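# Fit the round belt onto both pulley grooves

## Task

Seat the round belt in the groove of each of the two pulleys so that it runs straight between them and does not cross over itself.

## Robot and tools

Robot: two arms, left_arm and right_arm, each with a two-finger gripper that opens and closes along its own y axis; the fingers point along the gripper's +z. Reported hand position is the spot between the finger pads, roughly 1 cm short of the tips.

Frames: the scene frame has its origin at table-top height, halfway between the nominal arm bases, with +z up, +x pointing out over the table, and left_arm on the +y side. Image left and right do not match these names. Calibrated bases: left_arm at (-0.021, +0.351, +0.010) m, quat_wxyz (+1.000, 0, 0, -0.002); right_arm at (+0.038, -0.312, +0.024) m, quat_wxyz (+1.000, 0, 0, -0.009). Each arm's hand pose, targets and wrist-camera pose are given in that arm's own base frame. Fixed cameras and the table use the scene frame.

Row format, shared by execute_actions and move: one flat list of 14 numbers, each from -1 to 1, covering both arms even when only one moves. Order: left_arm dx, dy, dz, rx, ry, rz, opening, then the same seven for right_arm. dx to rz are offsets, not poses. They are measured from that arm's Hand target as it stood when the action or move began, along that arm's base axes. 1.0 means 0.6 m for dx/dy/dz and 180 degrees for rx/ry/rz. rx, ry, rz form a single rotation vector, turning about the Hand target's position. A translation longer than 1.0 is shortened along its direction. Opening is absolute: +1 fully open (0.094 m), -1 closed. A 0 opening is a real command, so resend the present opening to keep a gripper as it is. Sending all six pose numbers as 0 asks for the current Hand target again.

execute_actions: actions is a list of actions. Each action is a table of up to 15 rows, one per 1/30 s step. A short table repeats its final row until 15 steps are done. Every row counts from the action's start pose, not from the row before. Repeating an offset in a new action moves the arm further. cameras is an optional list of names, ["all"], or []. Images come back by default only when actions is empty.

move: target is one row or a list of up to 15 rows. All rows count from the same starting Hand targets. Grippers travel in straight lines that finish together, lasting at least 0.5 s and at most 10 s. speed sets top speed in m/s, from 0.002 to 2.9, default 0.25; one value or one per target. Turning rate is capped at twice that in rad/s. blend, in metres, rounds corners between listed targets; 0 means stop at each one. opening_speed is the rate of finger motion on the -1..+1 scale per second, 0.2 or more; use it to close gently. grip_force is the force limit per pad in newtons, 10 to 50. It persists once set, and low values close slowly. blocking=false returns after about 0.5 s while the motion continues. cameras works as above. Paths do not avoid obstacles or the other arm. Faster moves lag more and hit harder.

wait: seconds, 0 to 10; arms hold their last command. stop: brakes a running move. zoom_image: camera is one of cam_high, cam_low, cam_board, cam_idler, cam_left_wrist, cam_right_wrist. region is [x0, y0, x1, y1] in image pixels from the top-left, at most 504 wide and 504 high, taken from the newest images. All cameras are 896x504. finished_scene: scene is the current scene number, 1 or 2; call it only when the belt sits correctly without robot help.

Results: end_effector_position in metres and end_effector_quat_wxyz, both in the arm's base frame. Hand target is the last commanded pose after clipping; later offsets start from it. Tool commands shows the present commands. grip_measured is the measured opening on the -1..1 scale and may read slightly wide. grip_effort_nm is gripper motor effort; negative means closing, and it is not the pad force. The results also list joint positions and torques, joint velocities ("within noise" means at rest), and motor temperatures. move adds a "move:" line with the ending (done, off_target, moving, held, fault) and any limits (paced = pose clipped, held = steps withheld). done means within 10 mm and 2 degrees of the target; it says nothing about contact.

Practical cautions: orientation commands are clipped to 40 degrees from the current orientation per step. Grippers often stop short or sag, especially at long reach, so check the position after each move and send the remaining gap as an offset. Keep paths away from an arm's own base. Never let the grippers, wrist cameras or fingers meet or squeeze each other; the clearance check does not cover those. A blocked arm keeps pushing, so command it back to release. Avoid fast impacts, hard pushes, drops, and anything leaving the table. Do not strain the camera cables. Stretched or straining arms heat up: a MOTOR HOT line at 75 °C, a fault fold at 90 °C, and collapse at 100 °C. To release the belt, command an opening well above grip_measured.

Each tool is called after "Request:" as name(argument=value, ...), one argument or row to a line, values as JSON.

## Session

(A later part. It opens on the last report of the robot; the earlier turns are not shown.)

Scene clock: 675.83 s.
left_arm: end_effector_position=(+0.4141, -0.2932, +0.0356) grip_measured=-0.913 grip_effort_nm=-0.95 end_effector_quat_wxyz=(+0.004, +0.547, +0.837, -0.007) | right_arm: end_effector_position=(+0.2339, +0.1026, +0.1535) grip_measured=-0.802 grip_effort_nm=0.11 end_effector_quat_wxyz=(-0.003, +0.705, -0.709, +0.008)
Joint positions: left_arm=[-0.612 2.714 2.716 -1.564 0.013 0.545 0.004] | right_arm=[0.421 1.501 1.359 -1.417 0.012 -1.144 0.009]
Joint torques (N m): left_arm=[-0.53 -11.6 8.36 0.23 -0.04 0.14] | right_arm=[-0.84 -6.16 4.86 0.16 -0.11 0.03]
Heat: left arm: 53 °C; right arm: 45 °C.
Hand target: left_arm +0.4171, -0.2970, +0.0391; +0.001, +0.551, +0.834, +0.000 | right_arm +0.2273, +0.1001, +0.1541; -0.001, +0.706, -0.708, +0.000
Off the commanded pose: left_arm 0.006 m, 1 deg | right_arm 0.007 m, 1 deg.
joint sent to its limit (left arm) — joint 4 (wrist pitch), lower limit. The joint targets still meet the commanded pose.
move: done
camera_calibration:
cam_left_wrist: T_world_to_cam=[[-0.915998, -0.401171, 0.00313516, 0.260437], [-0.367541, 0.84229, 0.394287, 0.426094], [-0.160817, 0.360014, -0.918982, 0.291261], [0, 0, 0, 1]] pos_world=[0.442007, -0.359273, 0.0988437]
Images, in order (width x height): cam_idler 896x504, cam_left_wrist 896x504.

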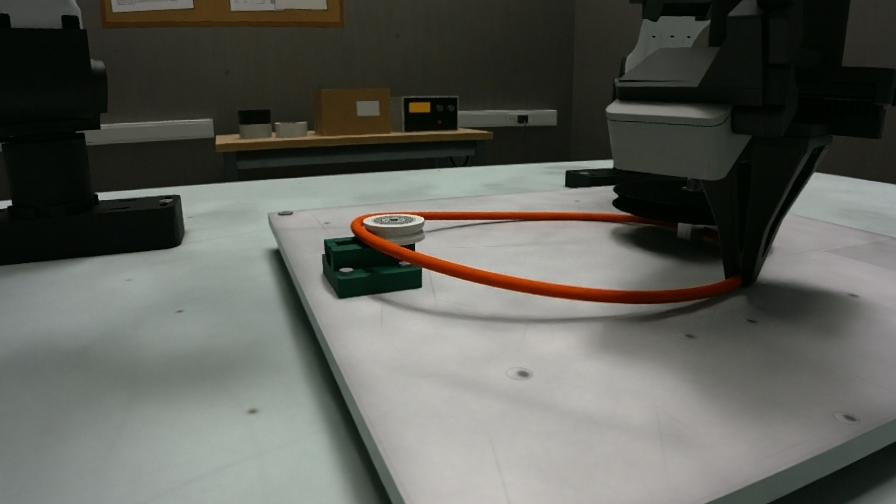

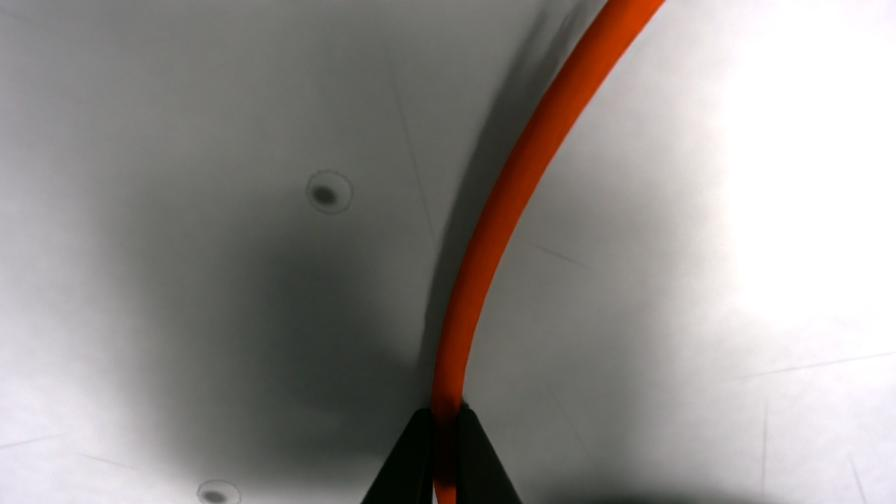

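Request:
move(
  target=[
    [0,0,0.012,0,0,0,-0.96,0,0,0,0,0,0,-0.8],
    [0.011,0.112,0.022,0,0,0.12,-0.96,0,0,0,0,0,0,-0.8],
    [-0.029,0.195,0.037,0,0,0.25,-0.96,0,0,0,0,0,0,-0.8],
    [-0.095,0.225,0.049,0,0,0.37,-0.96,0,0,0,0,0,0,-0.8],
  ],
  speed=0.16,
  blend=[0.005,0.02,0.02,0],
  cameras=["cam_board","cam_idler","cam_low"],
)

Request:
zoom_image(
  camera="cam_idler",
  region=[260, 180, 510, 320],
)

Scene clock: 681.20 s.
left_arm: end_effector_position=(+0.3575, -0.1779, +0.0518) grip_measured=-0.915 grip_effort_nm=-1.01 end_effector_quat_wxyz=(-0.018, +0.020, +1.000, -0.013) | right_arm: end_effector_position=(+0.2339, +0.1026, +0.1535) grip_measured=-0.802 grip_effort_nm=0.11 end_effector_quat_wxyz=(-0.003, +0.705, -0.709, +0.008)
Joint positions: left_arm=[-0.445 2.111 1.71 -1.192 0.038 -0.404 0.004] | right_arm=[0.421 1.501 1.359 -1.417 0.012 -1.144 0.009]
Joint torques (N m): left_arm=[2.15 -13.68 4.81 0.07 -0.36 -0.1] | right_arm=[-0.81 -6.27 5.03 0.14 -0.14 0.03]
Motor temperatures (°C): left_arm=[28 56 38 31 26 25 30] | right_arm=[26 44 35 27 25 27 27]
Heat: left arm: 56 °C; right arm: 44 °C.
Hand target: left_arm +0.3602, -0.1620, +0.0684; +0.001, +0.003, +1.000, +0.000 | right_arm +0.2273, +0.1001, +0.1541; -0.001, +0.706, -0.708, +0.000
Off the commanded pose: left_arm 0.023 m, 3 deg | right_arm 0.007 m, 1 deg.
move: off_target (left_arm)
Images, in order (width x height): cam_low 896x504, cam_board 896x504, cam_idler 896x504.

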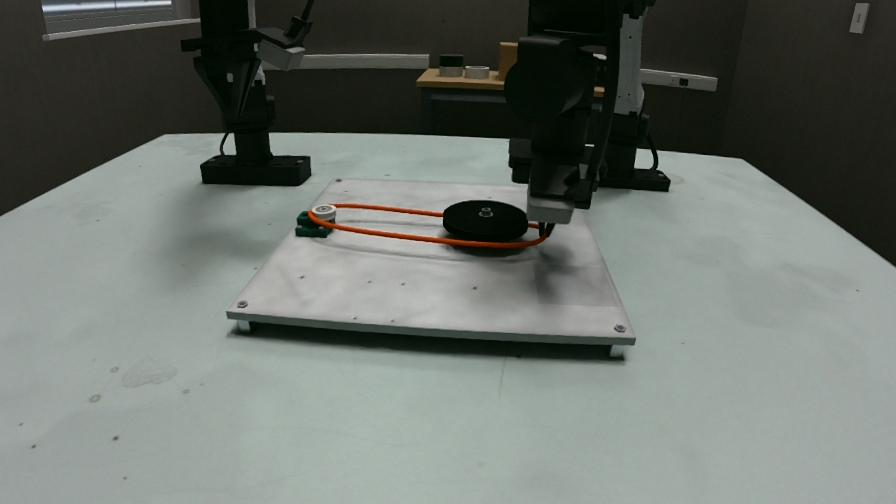

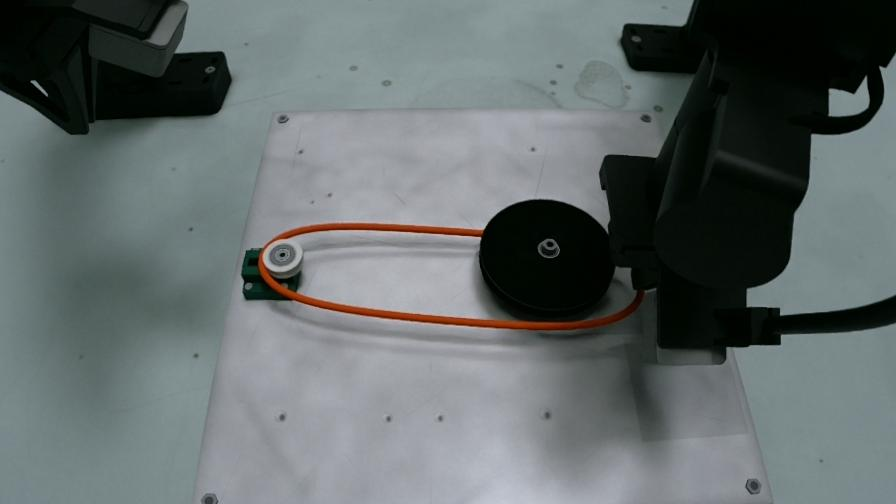

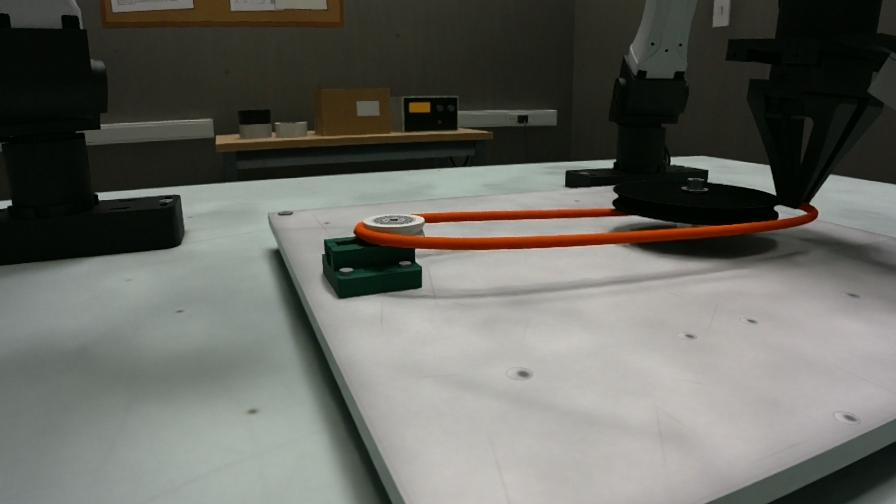

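Scaled by 2.016 from the camera's 896x504 image, which has a finer 1280x720 frame.

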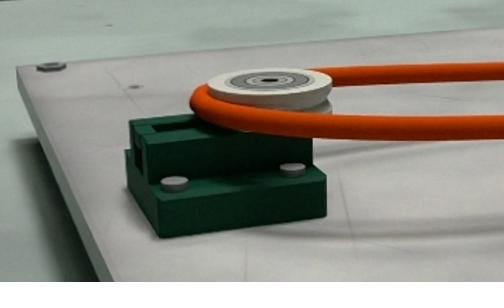

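Request:
move(
  target=[
    [0,0.005,0.012,-0.15,0,0,-0.96,0.05,0.2,0,0,0,0,-0.6],
    [0,0.012,0.026,-0.34,-0.04,0,-0.96,0.115,0.3925,-0.085,0,0,0,-0.6],
  ],
  speed=0.2,
  blend=[0.02,0],
)

Request:
move(
  target=[
    [0,0,0,0,0,0,-0.96,0,0,-0.12,0,0,0,-0.6],
    [0,0,0,0,0,0,-0.96,0,0,-0.12,0,0,0,-0.95],
    [-0.035,0.03,-0.005,0,-0.04,0,-0.96,0.012,0,0.022,0,0,0,-0.95],
    [-0.065,0.042,-0.01,0,-0.04,0,-0.96,0.012,0,0.022,0,0,0,-0.95],
  ],
  speed=0.12,
  opening_speed=0.8,
  cameras=["cam_idler","cam_low","cam_left_wrist","cam_right_wrist"],
)

Request:
zoom_image(
  camera="cam_idler",
  region=[560, 120, 896, 310],
)

Scene clock: 685.60 s.
left_arm: end_effector_position=(+0.3478, -0.1676, +0.0620) grip_measured=-0.916 grip_effort_nm=-1.01 end_effector_quat_wxyz=(+0.024, +0.004, +0.871, -0.490) | right_arm: end_effector_position=(+0.2979, +0.3314, +0.1035) grip_measured=-0.602 grip_effort_nm=0.11 end_effector_quat_wxyz=(-0.004, +0.707, -0.707, +0.006)
Joint positions: left_arm=[-0.056 1.944 1.143 -0.608 1.018 -0.137 0.004] | right_arm=[0.843 2.295 2.215 -1.484 0.012 -0.728 0.019]
Joint torques (N m): left_arm=[4.57 -11.55 5.44 0.73 0.96 0.17] | right_arm=[0.16 -9.37 8.05 0.12 -0.1 0.17]
Motor temperatures (°C): left_arm=[28 58 37 31 26 25 30] | right_arm=[26 44 36 27 25 27 27]
Heat: left arm: 58 °C; right arm: 44 °C.
Hand target: left_arm +0.3601, -0.1548, +0.0840; +0.062, +0.002, +0.859, -0.508 | right_arm +0.2963, +0.3357, +0.1031; -0.001, +0.706, -0.708, +0.000
Off the commanded pose: left_arm 0.028 m, 5 deg | right_arm 0.005 m, 1 deg.
move: off_target (left_arm)

Scene clock: 689.47 s.
left_arm: end_effector_position=(+0.3278, -0.1654, +0.0579) grip_measured=-0.917 grip_effort_nm=-1.01 end_effector_quat_wxyz=(+0.111, +0.078, +0.853, -0.503) | right_arm: end_effector_position=(+0.3010, +0.3428, +0.0785) grip_measured=-0.906 grip_effort_nm=-1.01 end_effector_quat_wxyz=(+0.014, +0.706, -0.708, -0.008)
Joint positions: left_arm=[-0.042 1.838 0.921 -0.348 1.057 -0.039 0.004] | right_arm=[0.844 2.39 2.28 -1.488 -0.017 -0.725 0.004]
Joint torques (N m): left_arm=[9.72 -13.35 3.44 -0.32 0.78 0.38] | right_arm=[-0.98 -14.67 11.38 -0.64 0.19 0.03]
Motor temperatures (°C): left_arm=[28 58 37 31 26 25 30] | right_arm=[26 45 36 27 25 27 27]
Heat: left arm: 58 °C; right arm: 45 °C.
Hand target: left_arm +0.3211, -0.1297, +0.0780; +0.116, +0.034, +0.853, -0.507 | right_arm +0.3034, +0.3356, +0.1163; -0.001, +0.706, -0.708, +0.000
Off the commanded pose: left_arm 0.042 m, 5 deg | right_arm 0.038 m, 2 deg.
move: off_target (left_arm, right_arm)
camera_calibration:
cam_left_wrist: T_world_to_cam=[[-0.245407, -0.484044, 0.839927, -0.0493561], [-0.924938, 0.376354, -0.0533547, 0.409453], [-0.290284, -0.789974, -0.54007, 0.0821843], [0, 0, 0, 1]] pos_world=[0.390463, -0.113066, 0.107687]
cam_right_wrist: T_world_to_cam=[[0.999603, -0.00119761, -0.0281566, -0.296332], [0.0109397, -0.904261, 0.426839, 0.311914], [-0.0259721, -0.426978, -0.903889, 0.316107], [0, 0, 0, 1]] pos_world=[0.301012, 0.416668, 0.144245]
Images, in order (width x height): cam_low 896x504, cam_idler 896x504, cam_left_wrist 896x504, cam_right_wrist 896x504.

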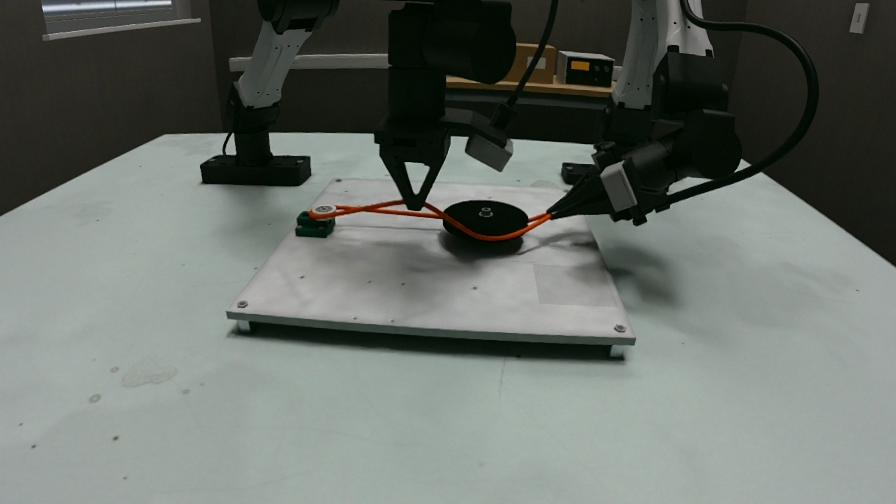

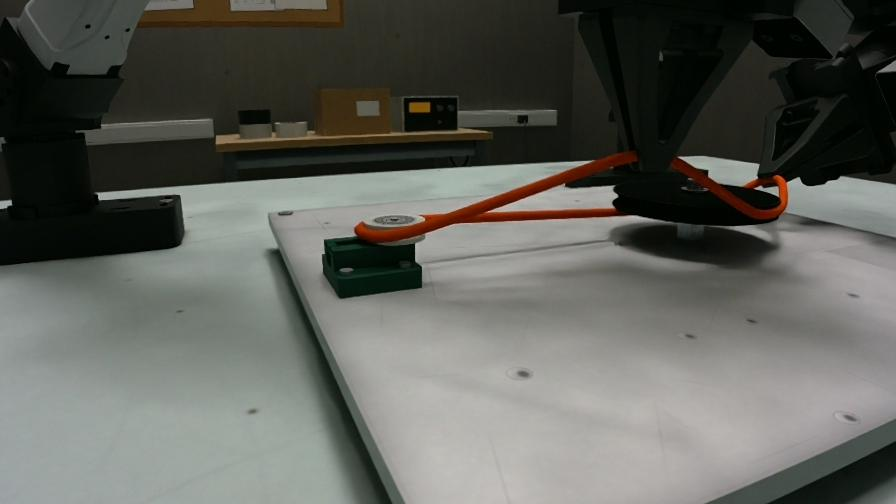

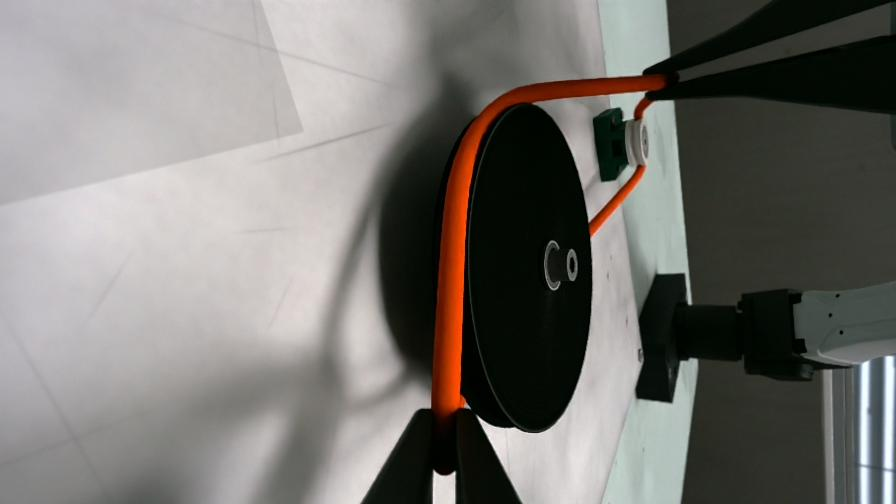

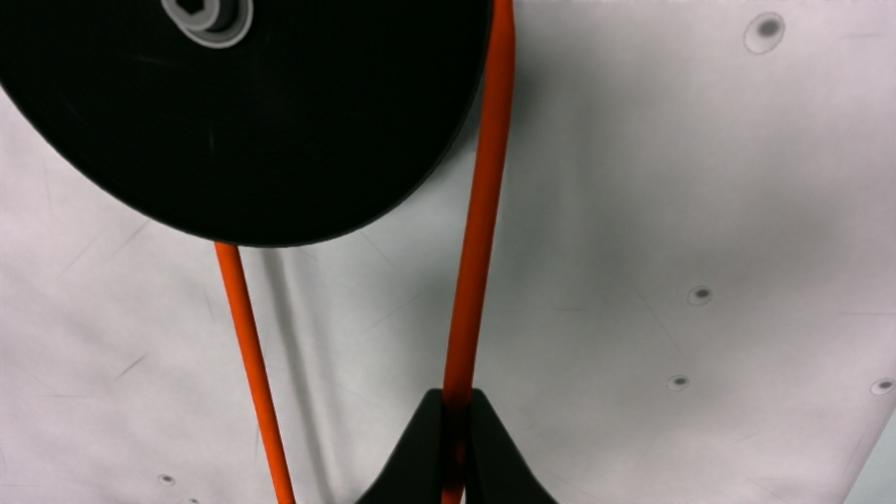

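Scaled by 1.500 from the camera's 896x504 image, which has a finer 1280x720 frame.

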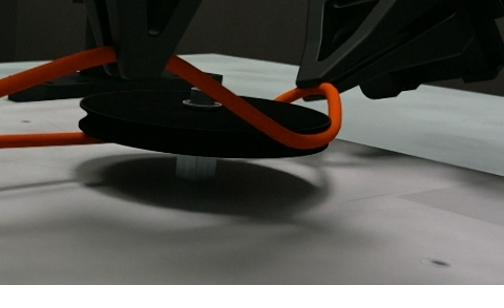

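Request:
move(
  target=[
    [0,0,0,0,0,0,-0.96,0,0,-0.115,0,0,0,-0.95],
  ],
  speed=0.1,
  cameras=["cam_idler","cam_right_wrist","cam_left_wrist"],
)

Request:
zoom_image(
  camera="cam_idler",
  region=[560, 120, 896, 310],
)

Scene clock: 691.33 s.
left_arm: end_effector_position=(+0.3227, -0.1619, +0.0591) grip_measured=-0.917 grip_effort_nm=-1.01 end_effector_quat_wxyz=(+0.102, +0.070, +0.853, -0.507) | right_arm: end_effector_position=(+0.3018, +0.3436, +0.0377) grip_measured=-0.906 grip_effort_nm=-1.01 end_effector_quat_wxyz=(+0.002, +0.706, -0.708, -0.008)
Joint positions: left_arm=[-0.029 1.83 0.917 -0.386 1.067 -0.027 0.004] | right_arm=[0.844 2.354 2.055 -1.275 -0.017 -0.725 0.004]
Joint torques (N m): left_arm=[8.94 -12.66 4.18 -0.18 0.68 0.4] | right_arm=[-0.95 -13.65 4.71 0.18 0.22 0.02]
Motor temperatures (°C): left_arm=[28 59 37 31 26 25 30] | right_arm=[26 46 36 27 25 27 27]
Heat: left arm: 59 °C; right arm: 46 °C.
Hand target: left_arm +0.3211, -0.1297, +0.0780; +0.116, +0.034, +0.853, -0.507 | right_arm +0.3034, +0.3356, +0.0473; -0.001, +0.706, -0.708, +0.000
Off the commanded pose: left_arm 0.037 m, 4 deg | right_arm 0.013 m, 1 deg.
move: off_target (left_arm, right_arm)
camera_calibration:
cam_left_wrist: T_world_to_cam=[[-0.223569, -0.478699, 0.849037, -0.056634], [-0.927447, 0.372381, -0.0342623, 0.402568], [-0.299764, -0.795097, -0.527221, 0.0855853], [0, 0, 0, 1]] pos_world=[0.386355, -0.108971, 0.107]
cam_right_wrist: T_world_to_cam=[[0.999928, -0.00088971, -0.0119768, -0.299042], [0.00410378, -0.911914, 0.410362, 0.335449], [-0.0112869, -0.410381, -0.911844, 0.269766], [0, 0, 0, 1]] pos_world=[0.300689, 0.416341, 0.104748]
Images, in order (width x height): cam_idler 896x504, cam_left_wrist 896x504, cam_right_wrist 896x504.

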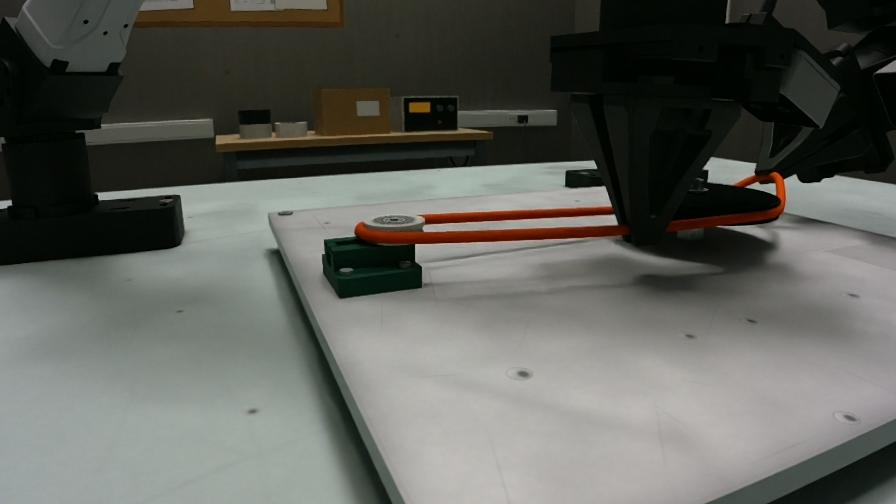

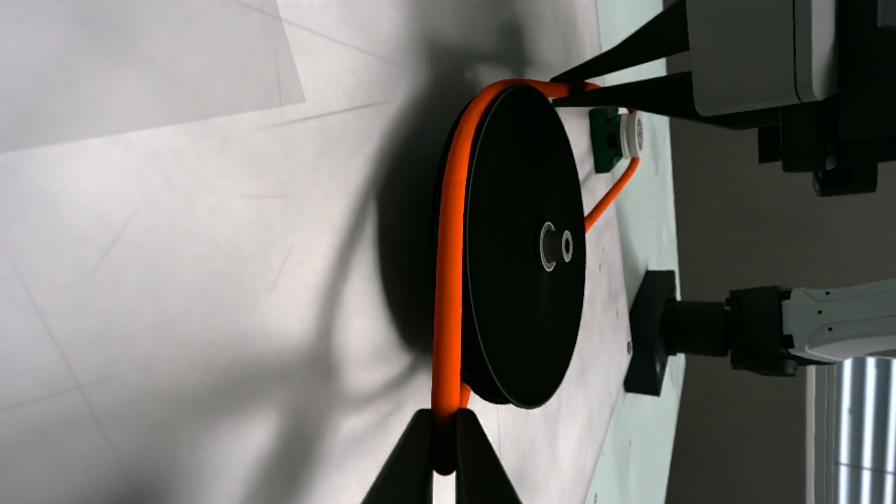

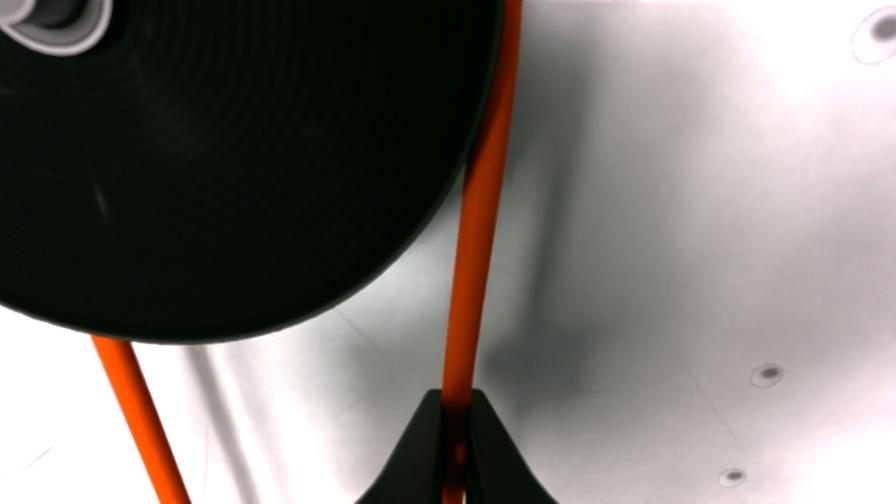

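Scaled by 1.500 from the camera's 896x504 image, which has a finer 1280x720 frame.

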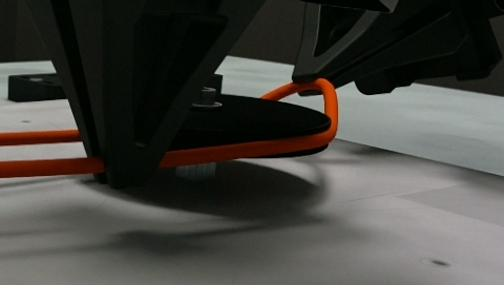

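Request:
move(
  target=[
    [0,0,0,0,0,0,-0.96,-0.01,0,0.012,0,0,0,-0.95],
    [0,0,0,0,0,0,-0.96,-0.01,0,0.012,0,0,0,-0.7],
    [0,0,0,0,0,0,-0.96,-0.01,0,0.09,0,0,0,-0.7],
  ],
  speed=0.08,
  opening_speed=0.3,
  cameras=["cam_idler","cam_low","cam_right_wrist"],
)

Request:
zoom_image(
  camera="cam_idler",
  region=[580, 140, 830, 280],
)

Scene clock: 694.93 s.
left_arm: end_effector_position=(+0.3215, -0.1619, +0.0589) grip_measured=-0.917 grip_effort_nm=-1.01 end_effector_quat_wxyz=(+0.100, +0.069, +0.853, -0.507) | right_arm: end_effector_position=(+0.2941, +0.3348, +0.0845) grip_measured=-0.702 grip_effort_nm=0.11 end_effector_quat_wxyz=(+0.017, +0.707, -0.707, -0.005)
Joint positions: left_arm=[-0.029 1.83 0.917 -0.393 1.068 -0.025 0.004] | right_arm=[0.846 2.338 2.213 -1.479 -0.012 -0.725 0.014]
Joint torques (N m): left_arm=[8.98 -12.64 4.21 -0.15 0.67 0.4] | right_arm=[-0.2 -12.94 7.86 0.11 0.11 0.17]
Motor temperatures (°C): left_arm=[29 60 36 31 26 25 30] | right_arm=[26 47 36 27 25 27 27]
Heat: left arm: 60 °C; right arm: 47 °C.
Hand target: left_arm +0.3212, -0.1296, +0.0780; +0.116, +0.034, +0.853, -0.507 | right_arm +0.2974, +0.3357, +0.1013; -0.001, +0.706, -0.708, +0.000
Off the commanded pose: left_arm 0.037 m, 4 deg | right_arm 0.017 m, 2 deg.
move: off_target (left_arm, right_arm); target 2's new opening was sent with right_arm's hand 0.015 m and 1 deg from that target
camera_calibration:
cam_right_wrist: T_world_to_cam=[[0.999601, -0.000129923, -0.0282326, -0.289516], [0.012145, -0.900758, 0.434151, 0.300126], [-0.0254872, -0.434321, -0.900398, 0.319981], [0, 0, 0, 1]] pos_world=[0.293911, 0.409278, 0.149636]
Images, in order (width x height): cam_low 896x504, cam_idler 896x504, cam_right_wrist 896x504.

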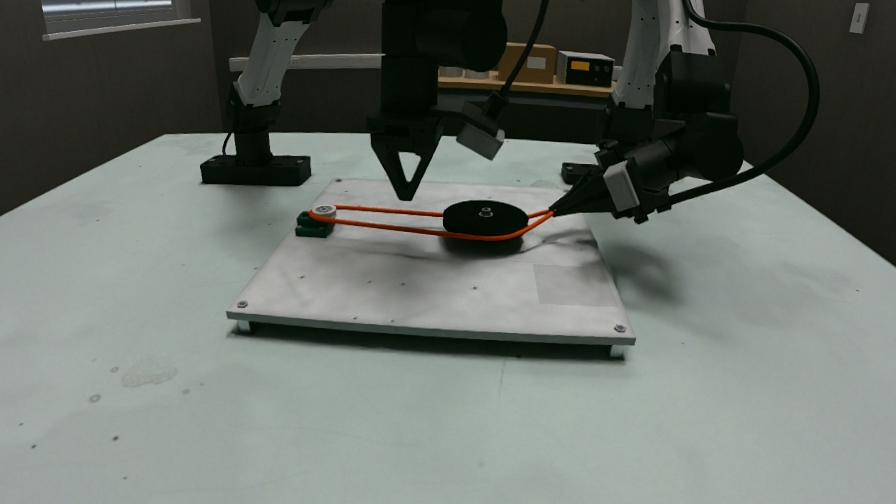

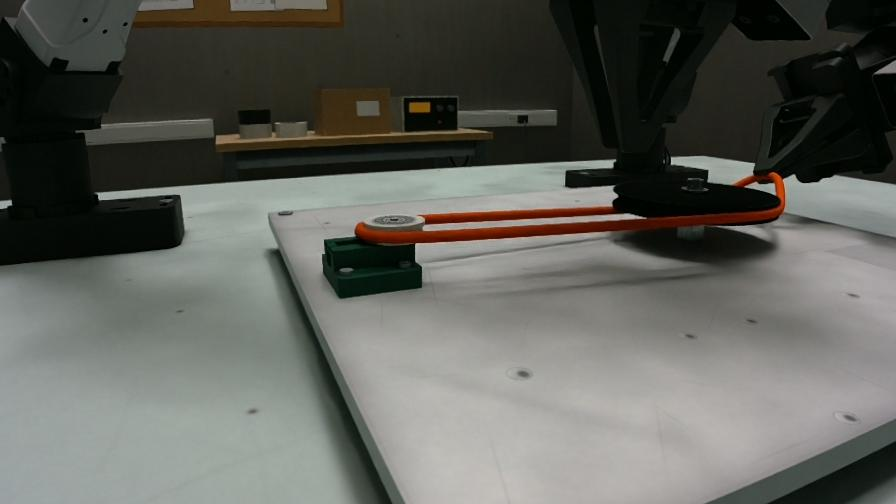

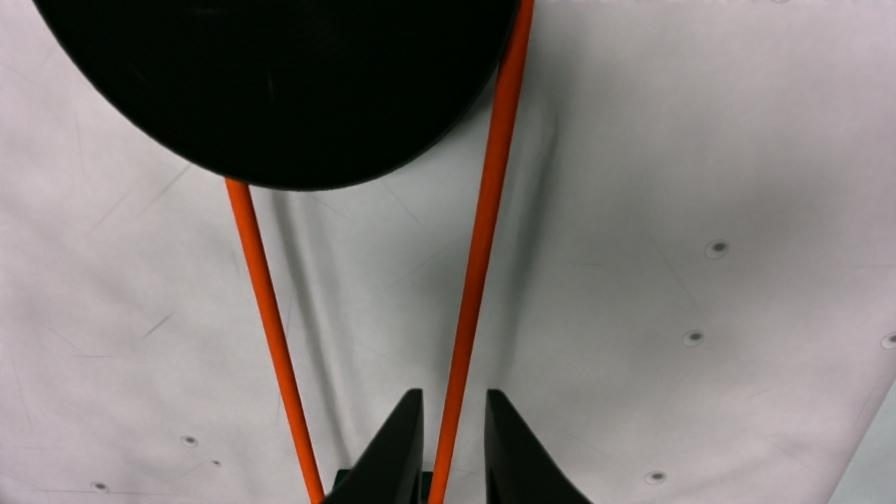

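Scaled by 2.016 from the camera's 896x504 image, which has a finer 1280x720 frame.

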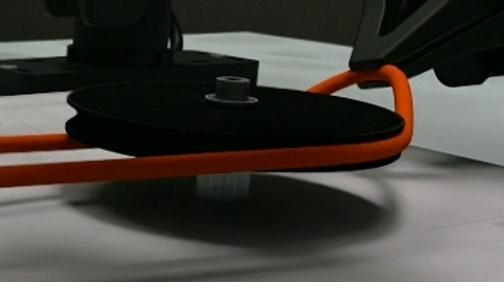

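Request:
move(
  target=[
    [0,0,0,0,0,0,-0.96,-0.075,-0.015,0,0,0,0,-0.5],
    [0,0,0,0,0,0,-0.96,-0.075,-0.015,-0.125,0,0,0,-0.5],
    [0,0,0,0,0,0,-0.96,-0.075,-0.015,-0.125,0,0,0,-0.95],
  ],
  speed=0.12,
  opening_speed=0.6,
  cameras=["cam_right_wrist","cam_low"],
)

Scene clock: 709.10 s.
left_arm: end_effector_position=(+0.3215, -0.1620, +0.0590) grip_measured=-0.917 grip_effort_nm=-1.01 end_effector_quat_wxyz=(+0.100, +0.069, +0.853, -0.508) | right_arm: end_effector_position=(+0.2475, +0.3243, +0.0295) grip_measured=-0.901 grip_effort_nm=-0.97 end_effector_quat_wxyz=(+0.011, +0.708, -0.706, -0.006)
Joint positions: left_arm=[-0.029 1.83 0.917 -0.393 1.068 -0.025 0.004] | right_arm=[0.913 2.16 1.698 -1.128 -0.014 -0.662 0.005]
Joint torques (N m): left_arm=[8.96 -12.64 4.21 -0.15 0.66 0.4] | right_arm=[-0.28 -9.61 5.14 0.62 0.17 0.2]
Motor temperatures (°C): left_arm=[31 64 35 31 26 25 31] | right_arm=[26 49 37 27 24 27 27]
Heat: left arm: 64 °C; right arm: 49 °C.
Hand target: left_arm +0.3212, -0.1297, +0.0780; +0.116, +0.034, +0.853, -0.507 | right_arm +0.2524, +0.3266, +0.0263; -0.001, +0.706, -0.708, +0.000
Off the commanded pose: left_arm 0.037 m, 4 deg | right_arm 0.006 m, 2 deg.
move: off_target (left_arm)
camera_calibration:
cam_right_wrist: T_world_to_cam=[[0.999775, 0.00458359, -0.0207017, -0.24639], [0.0129448, -0.905226, 0.424734, 0.316556], [-0.0167929, -0.424906, -0.905082, 0.259527], [0, 0, 0, 1]] pos_world=[0.246595, 0.397958, 0.0953402]
Images, in order (width x height): cam_low 896x504, cam_right_wrist 896x504.

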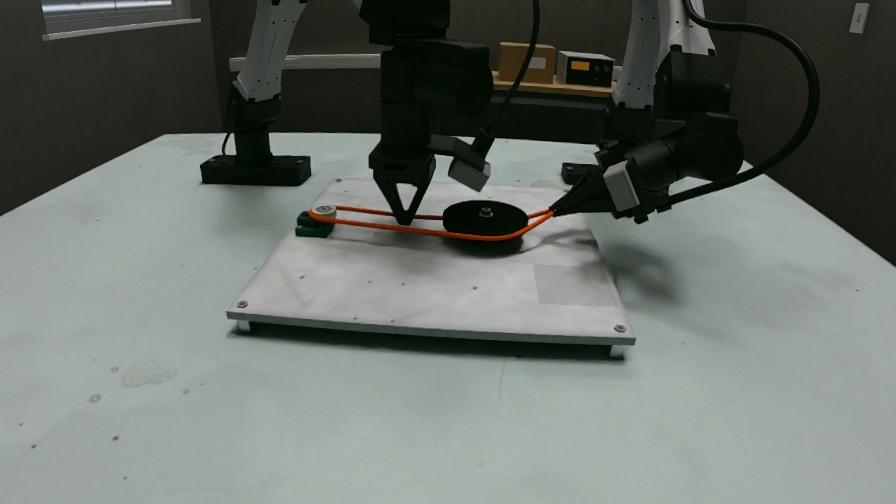

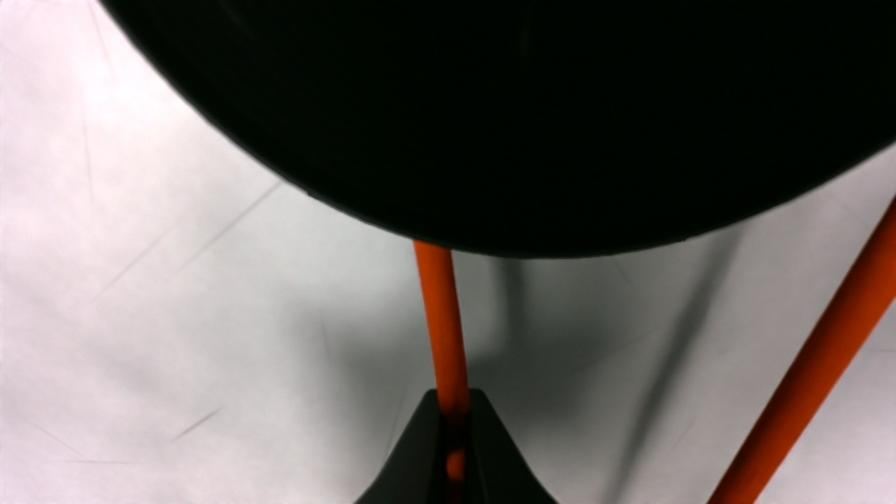

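Request:
move(
  target=[
    [0,-0.03,-0.01,0,0,0,-0.96,-0.075,0,0,0,0,0,-0.95],
    [0,-0.03,-0.01,0,0,0,-0.96,-0.08,0,0.11,0,0,0,-0.95],
  ],
  speed=0.08,
  cameras=["cam_right_wrist","cam_low","cam_left_wrist","cam_board"],
)

Scene clock: 712.00 s.
left_arm: end_effector_position=(+0.3219, -0.1651, +0.0580) grip_measured=-0.917 grip_effort_nm=-1.01 end_effector_quat_wxyz=(+0.104, +0.055, +0.851, -0.511) | right_arm: end_effector_position=(+0.2198, +0.3236, +0.0527) grip_measured=-0.903 grip_effort_nm=-1.01 end_effector_quat_wxyz=(+0.003, +0.704, -0.709, +0.020)
Joint positions: left_arm=[-0.039 1.816 0.877 -0.303 1.068 -0.105 0.004] | right_arm=[0.991 2.069 1.651 -1.166 0.038 -0.572 0.005]
Joint torques (N m): left_arm=[4.82 -11.95 4.1 0.27 0.5 0.14] | right_arm=[1.59 -14.26 10.29 -0.92 -0.33 0.24]
Motor temperatures (°C): left_arm=[31 63 35 31 26 25 31] | right_arm=[26 49 37 27 24 27 27]
Heat: left arm: 63 °C; right arm: 49 °C.
Hand target: left_arm +0.3212, -0.1476, +0.0721; +0.116, +0.034, +0.853, -0.507 | right_arm +0.2044, +0.3266, +0.0921; -0.001, +0.706, -0.708, +0.000
Off the commanded pose: left_arm 0.022 m, 3 deg | right_arm 0.043 m, 2 deg.
move: off_target (left_arm, right_arm)
camera_calibration:
cam_left_wrist: T_world_to_cam=[[-0.201127, -0.474531, 0.856953, -0.0643837], [-0.937259, 0.347546, -0.0275244, 0.401653], [-0.284769, -0.808723, -0.514659, 0.0743968], [0, 0, 0, 1]] pos_world=[0.384689, -0.109978, 0.104518]
cam_right_wrist: T_world_to_cam=[[0.999604, -0.00590448, 0.027528, -0.217206], [-0.0176061, -0.894089, 0.447544, 0.308389], [0.02197, -0.447851, -0.893838, 0.278128], [0, 0, 0, 1]] pos_world=[0.216439, 0.399005, 0.116563]
Images, in order (width x height): cam_low 896x504, cam_board 896x504, cam_left_wrist 896x504, cam_right_wrist 896x504.

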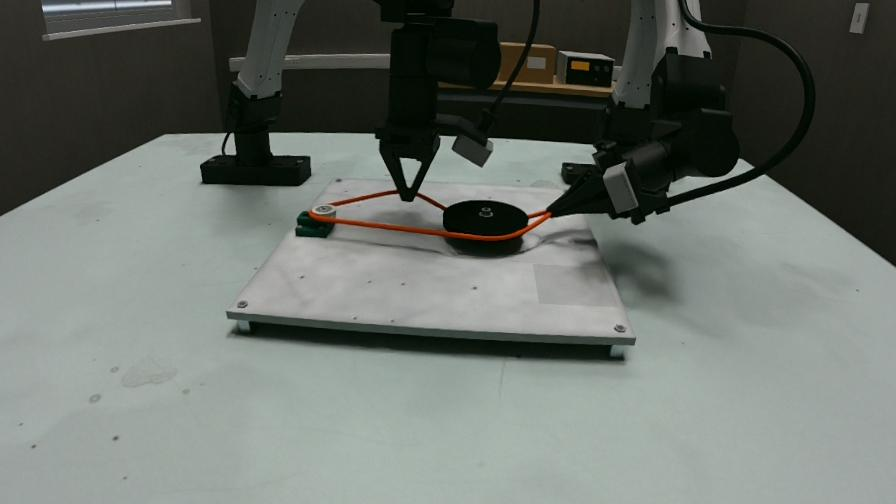

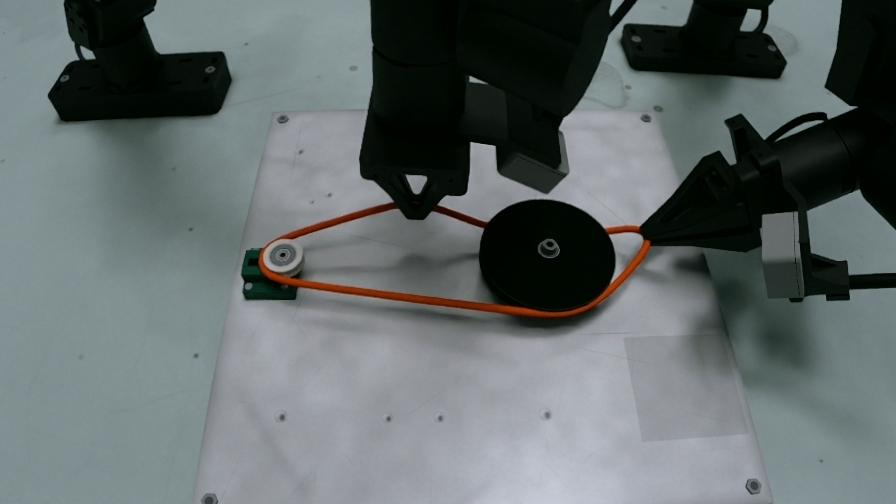

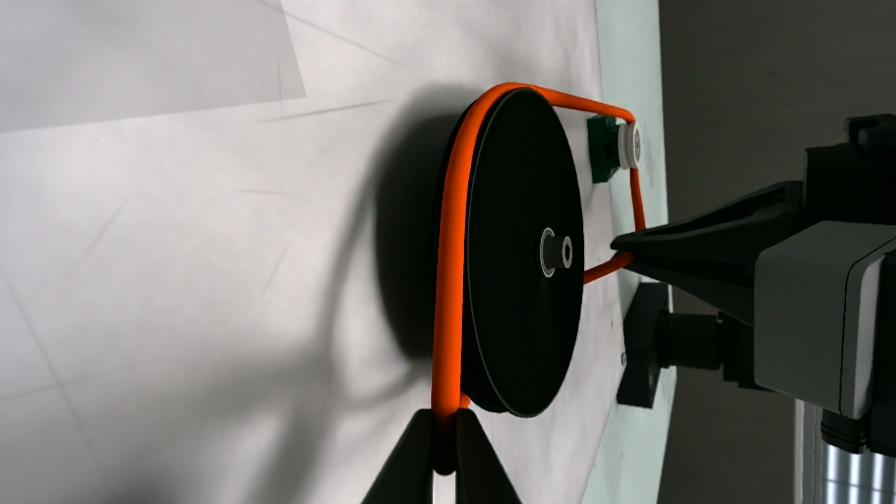

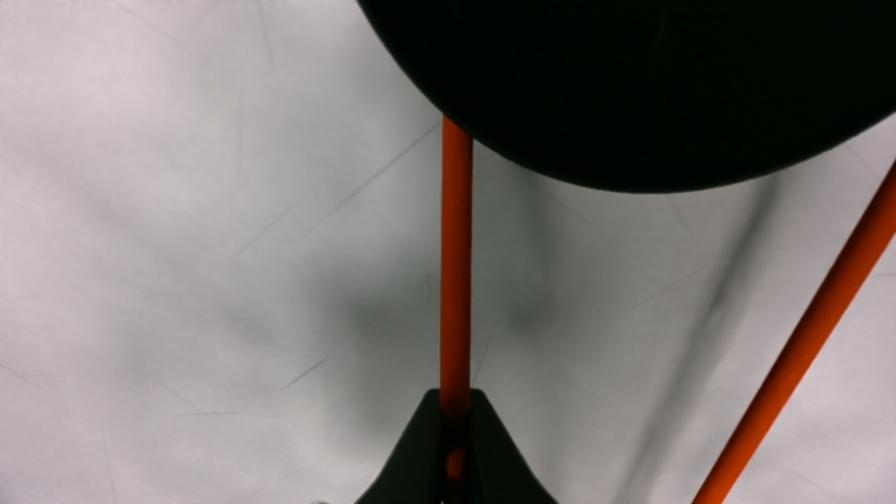

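Request:
move(
  target=[
    [0,-0.03,-0.01,0,0,0,-0.96,0,0,-0.09,0,0,0,-0.95],
    [0,-0.05,-0.018,0,0,0,-0.96,-0.085,0,-0.09,0,0,0,-0.95],
    [0,-0.05,-0.018,0,0,0,-0.96,-0.085,0,0.02,0,0,0,-0.95],
  ],
  speed=0.08,
  cameras=["cam_right_wrist","cam_low","cam_left_wrist"],
)

Scene clock: 715.97 s.
left_arm: end_effector_position=(+0.3236, -0.1837, +0.0519) grip_measured=-0.917 grip_effort_nm=-1.01 end_effector_quat_wxyz=(+0.110, +0.039, +0.856, -0.503) | right_arm: end_effector_position=(+0.1866, +0.3192, +0.0704) grip_measured=-0.903 grip_effort_nm=-1.01 end_effector_quat_wxyz=(-0.016, +0.699, -0.713, +0.053)
Joint positions: left_arm=[-0.108 1.801 0.816 -0.111 1.014 -0.283 0.004] | right_arm=[1.094 1.963 1.564 -1.174 0.111 -0.457 0.005]
Joint torques (N m): left_arm=[2.02 -9.95 3.92 0.81 0.61 0.13] | right_arm=[2.92 -13.15 9.85 -0.82 -1.01 0.27]
Motor temperatures (°C): left_arm=[31 63 35 31 26 25 31] | right_arm=[26 50 37 27 25 27 27]
Heat: left arm: 63 °C; right arm: 50 °C.
Hand target: left_arm +0.3212, -0.1777, +0.0612; +0.116, +0.034, +0.853, -0.507 | right_arm +0.1533, +0.3266, +0.1043; -0.001, +0.706, -0.708, +0.000
Off the commanded pose: left_arm 0.011 m, 1 deg | right_arm 0.048 m, 6 deg.
move: off_target (left_arm, right_arm)
camera_calibration:
cam_left_wrist: T_world_to_cam=[[-0.178614, -0.493831, 0.851016, -0.078241], [-0.948905, 0.315141, -0.0162876, 0.406769], [-0.260147, -0.810443, -0.524887, 0.0489342], [0, 0, 0, 1]] pos_world=[0.38474, -0.127169, 0.0988945]
cam_right_wrist: T_world_to_cam=[[0.994749, -0.0161778, 0.101061, -0.185574], [-0.0614517, -0.884039, 0.463357, 0.299782], [0.0818454, -0.467134, -0.88039, 0.286702], [0, 0, 0, 1]] pos_world=[0.179556, 0.395945, 0.132258]
Images, in order (width x height): cam_low 896x504, cam_left_wrist 896x504, cam_right_wrist 896x504.

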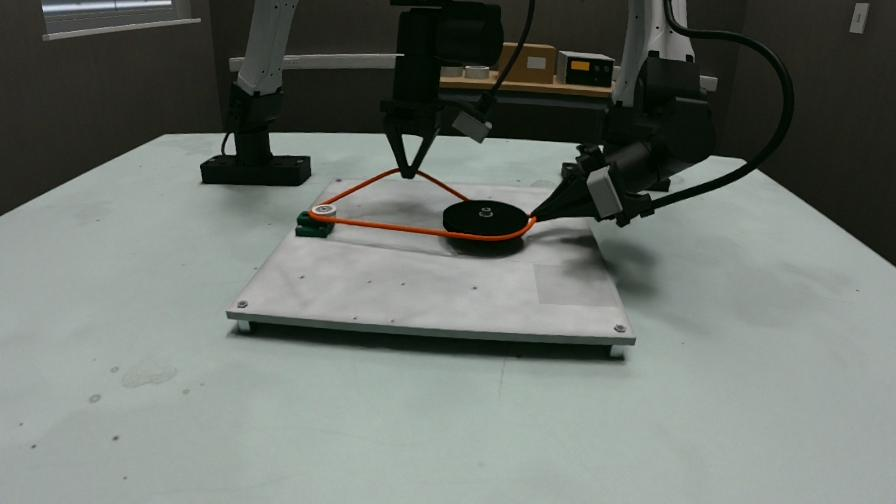

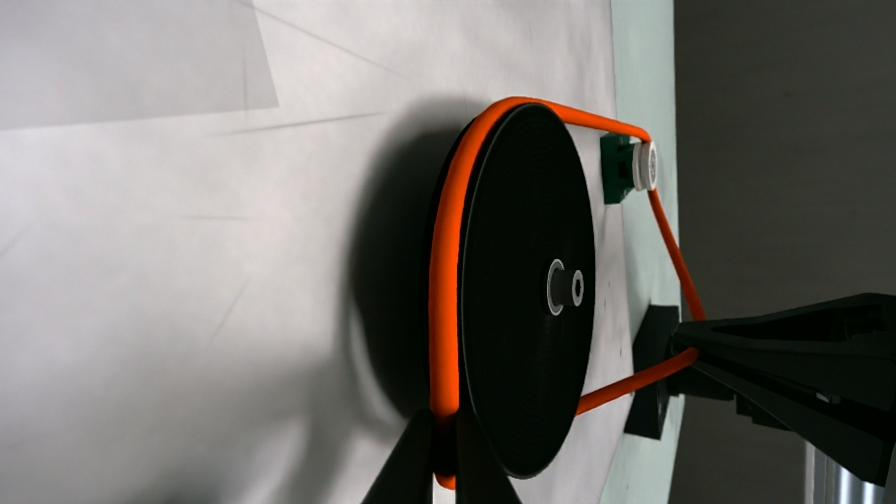

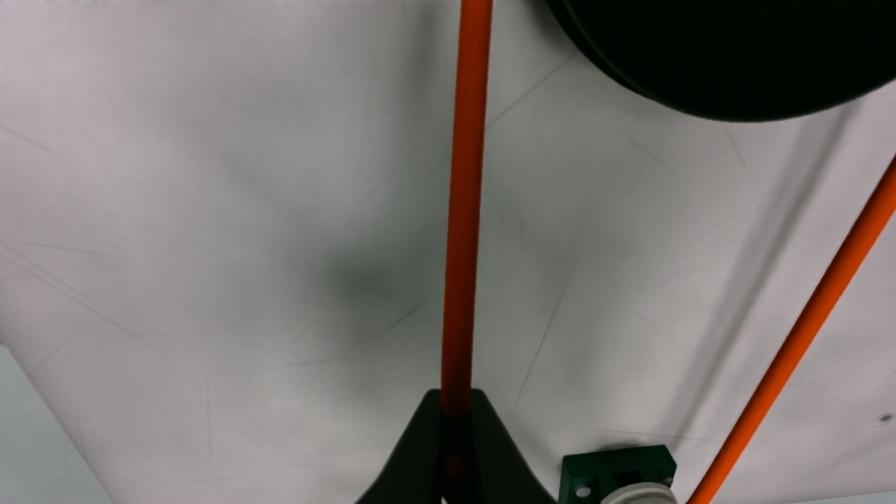

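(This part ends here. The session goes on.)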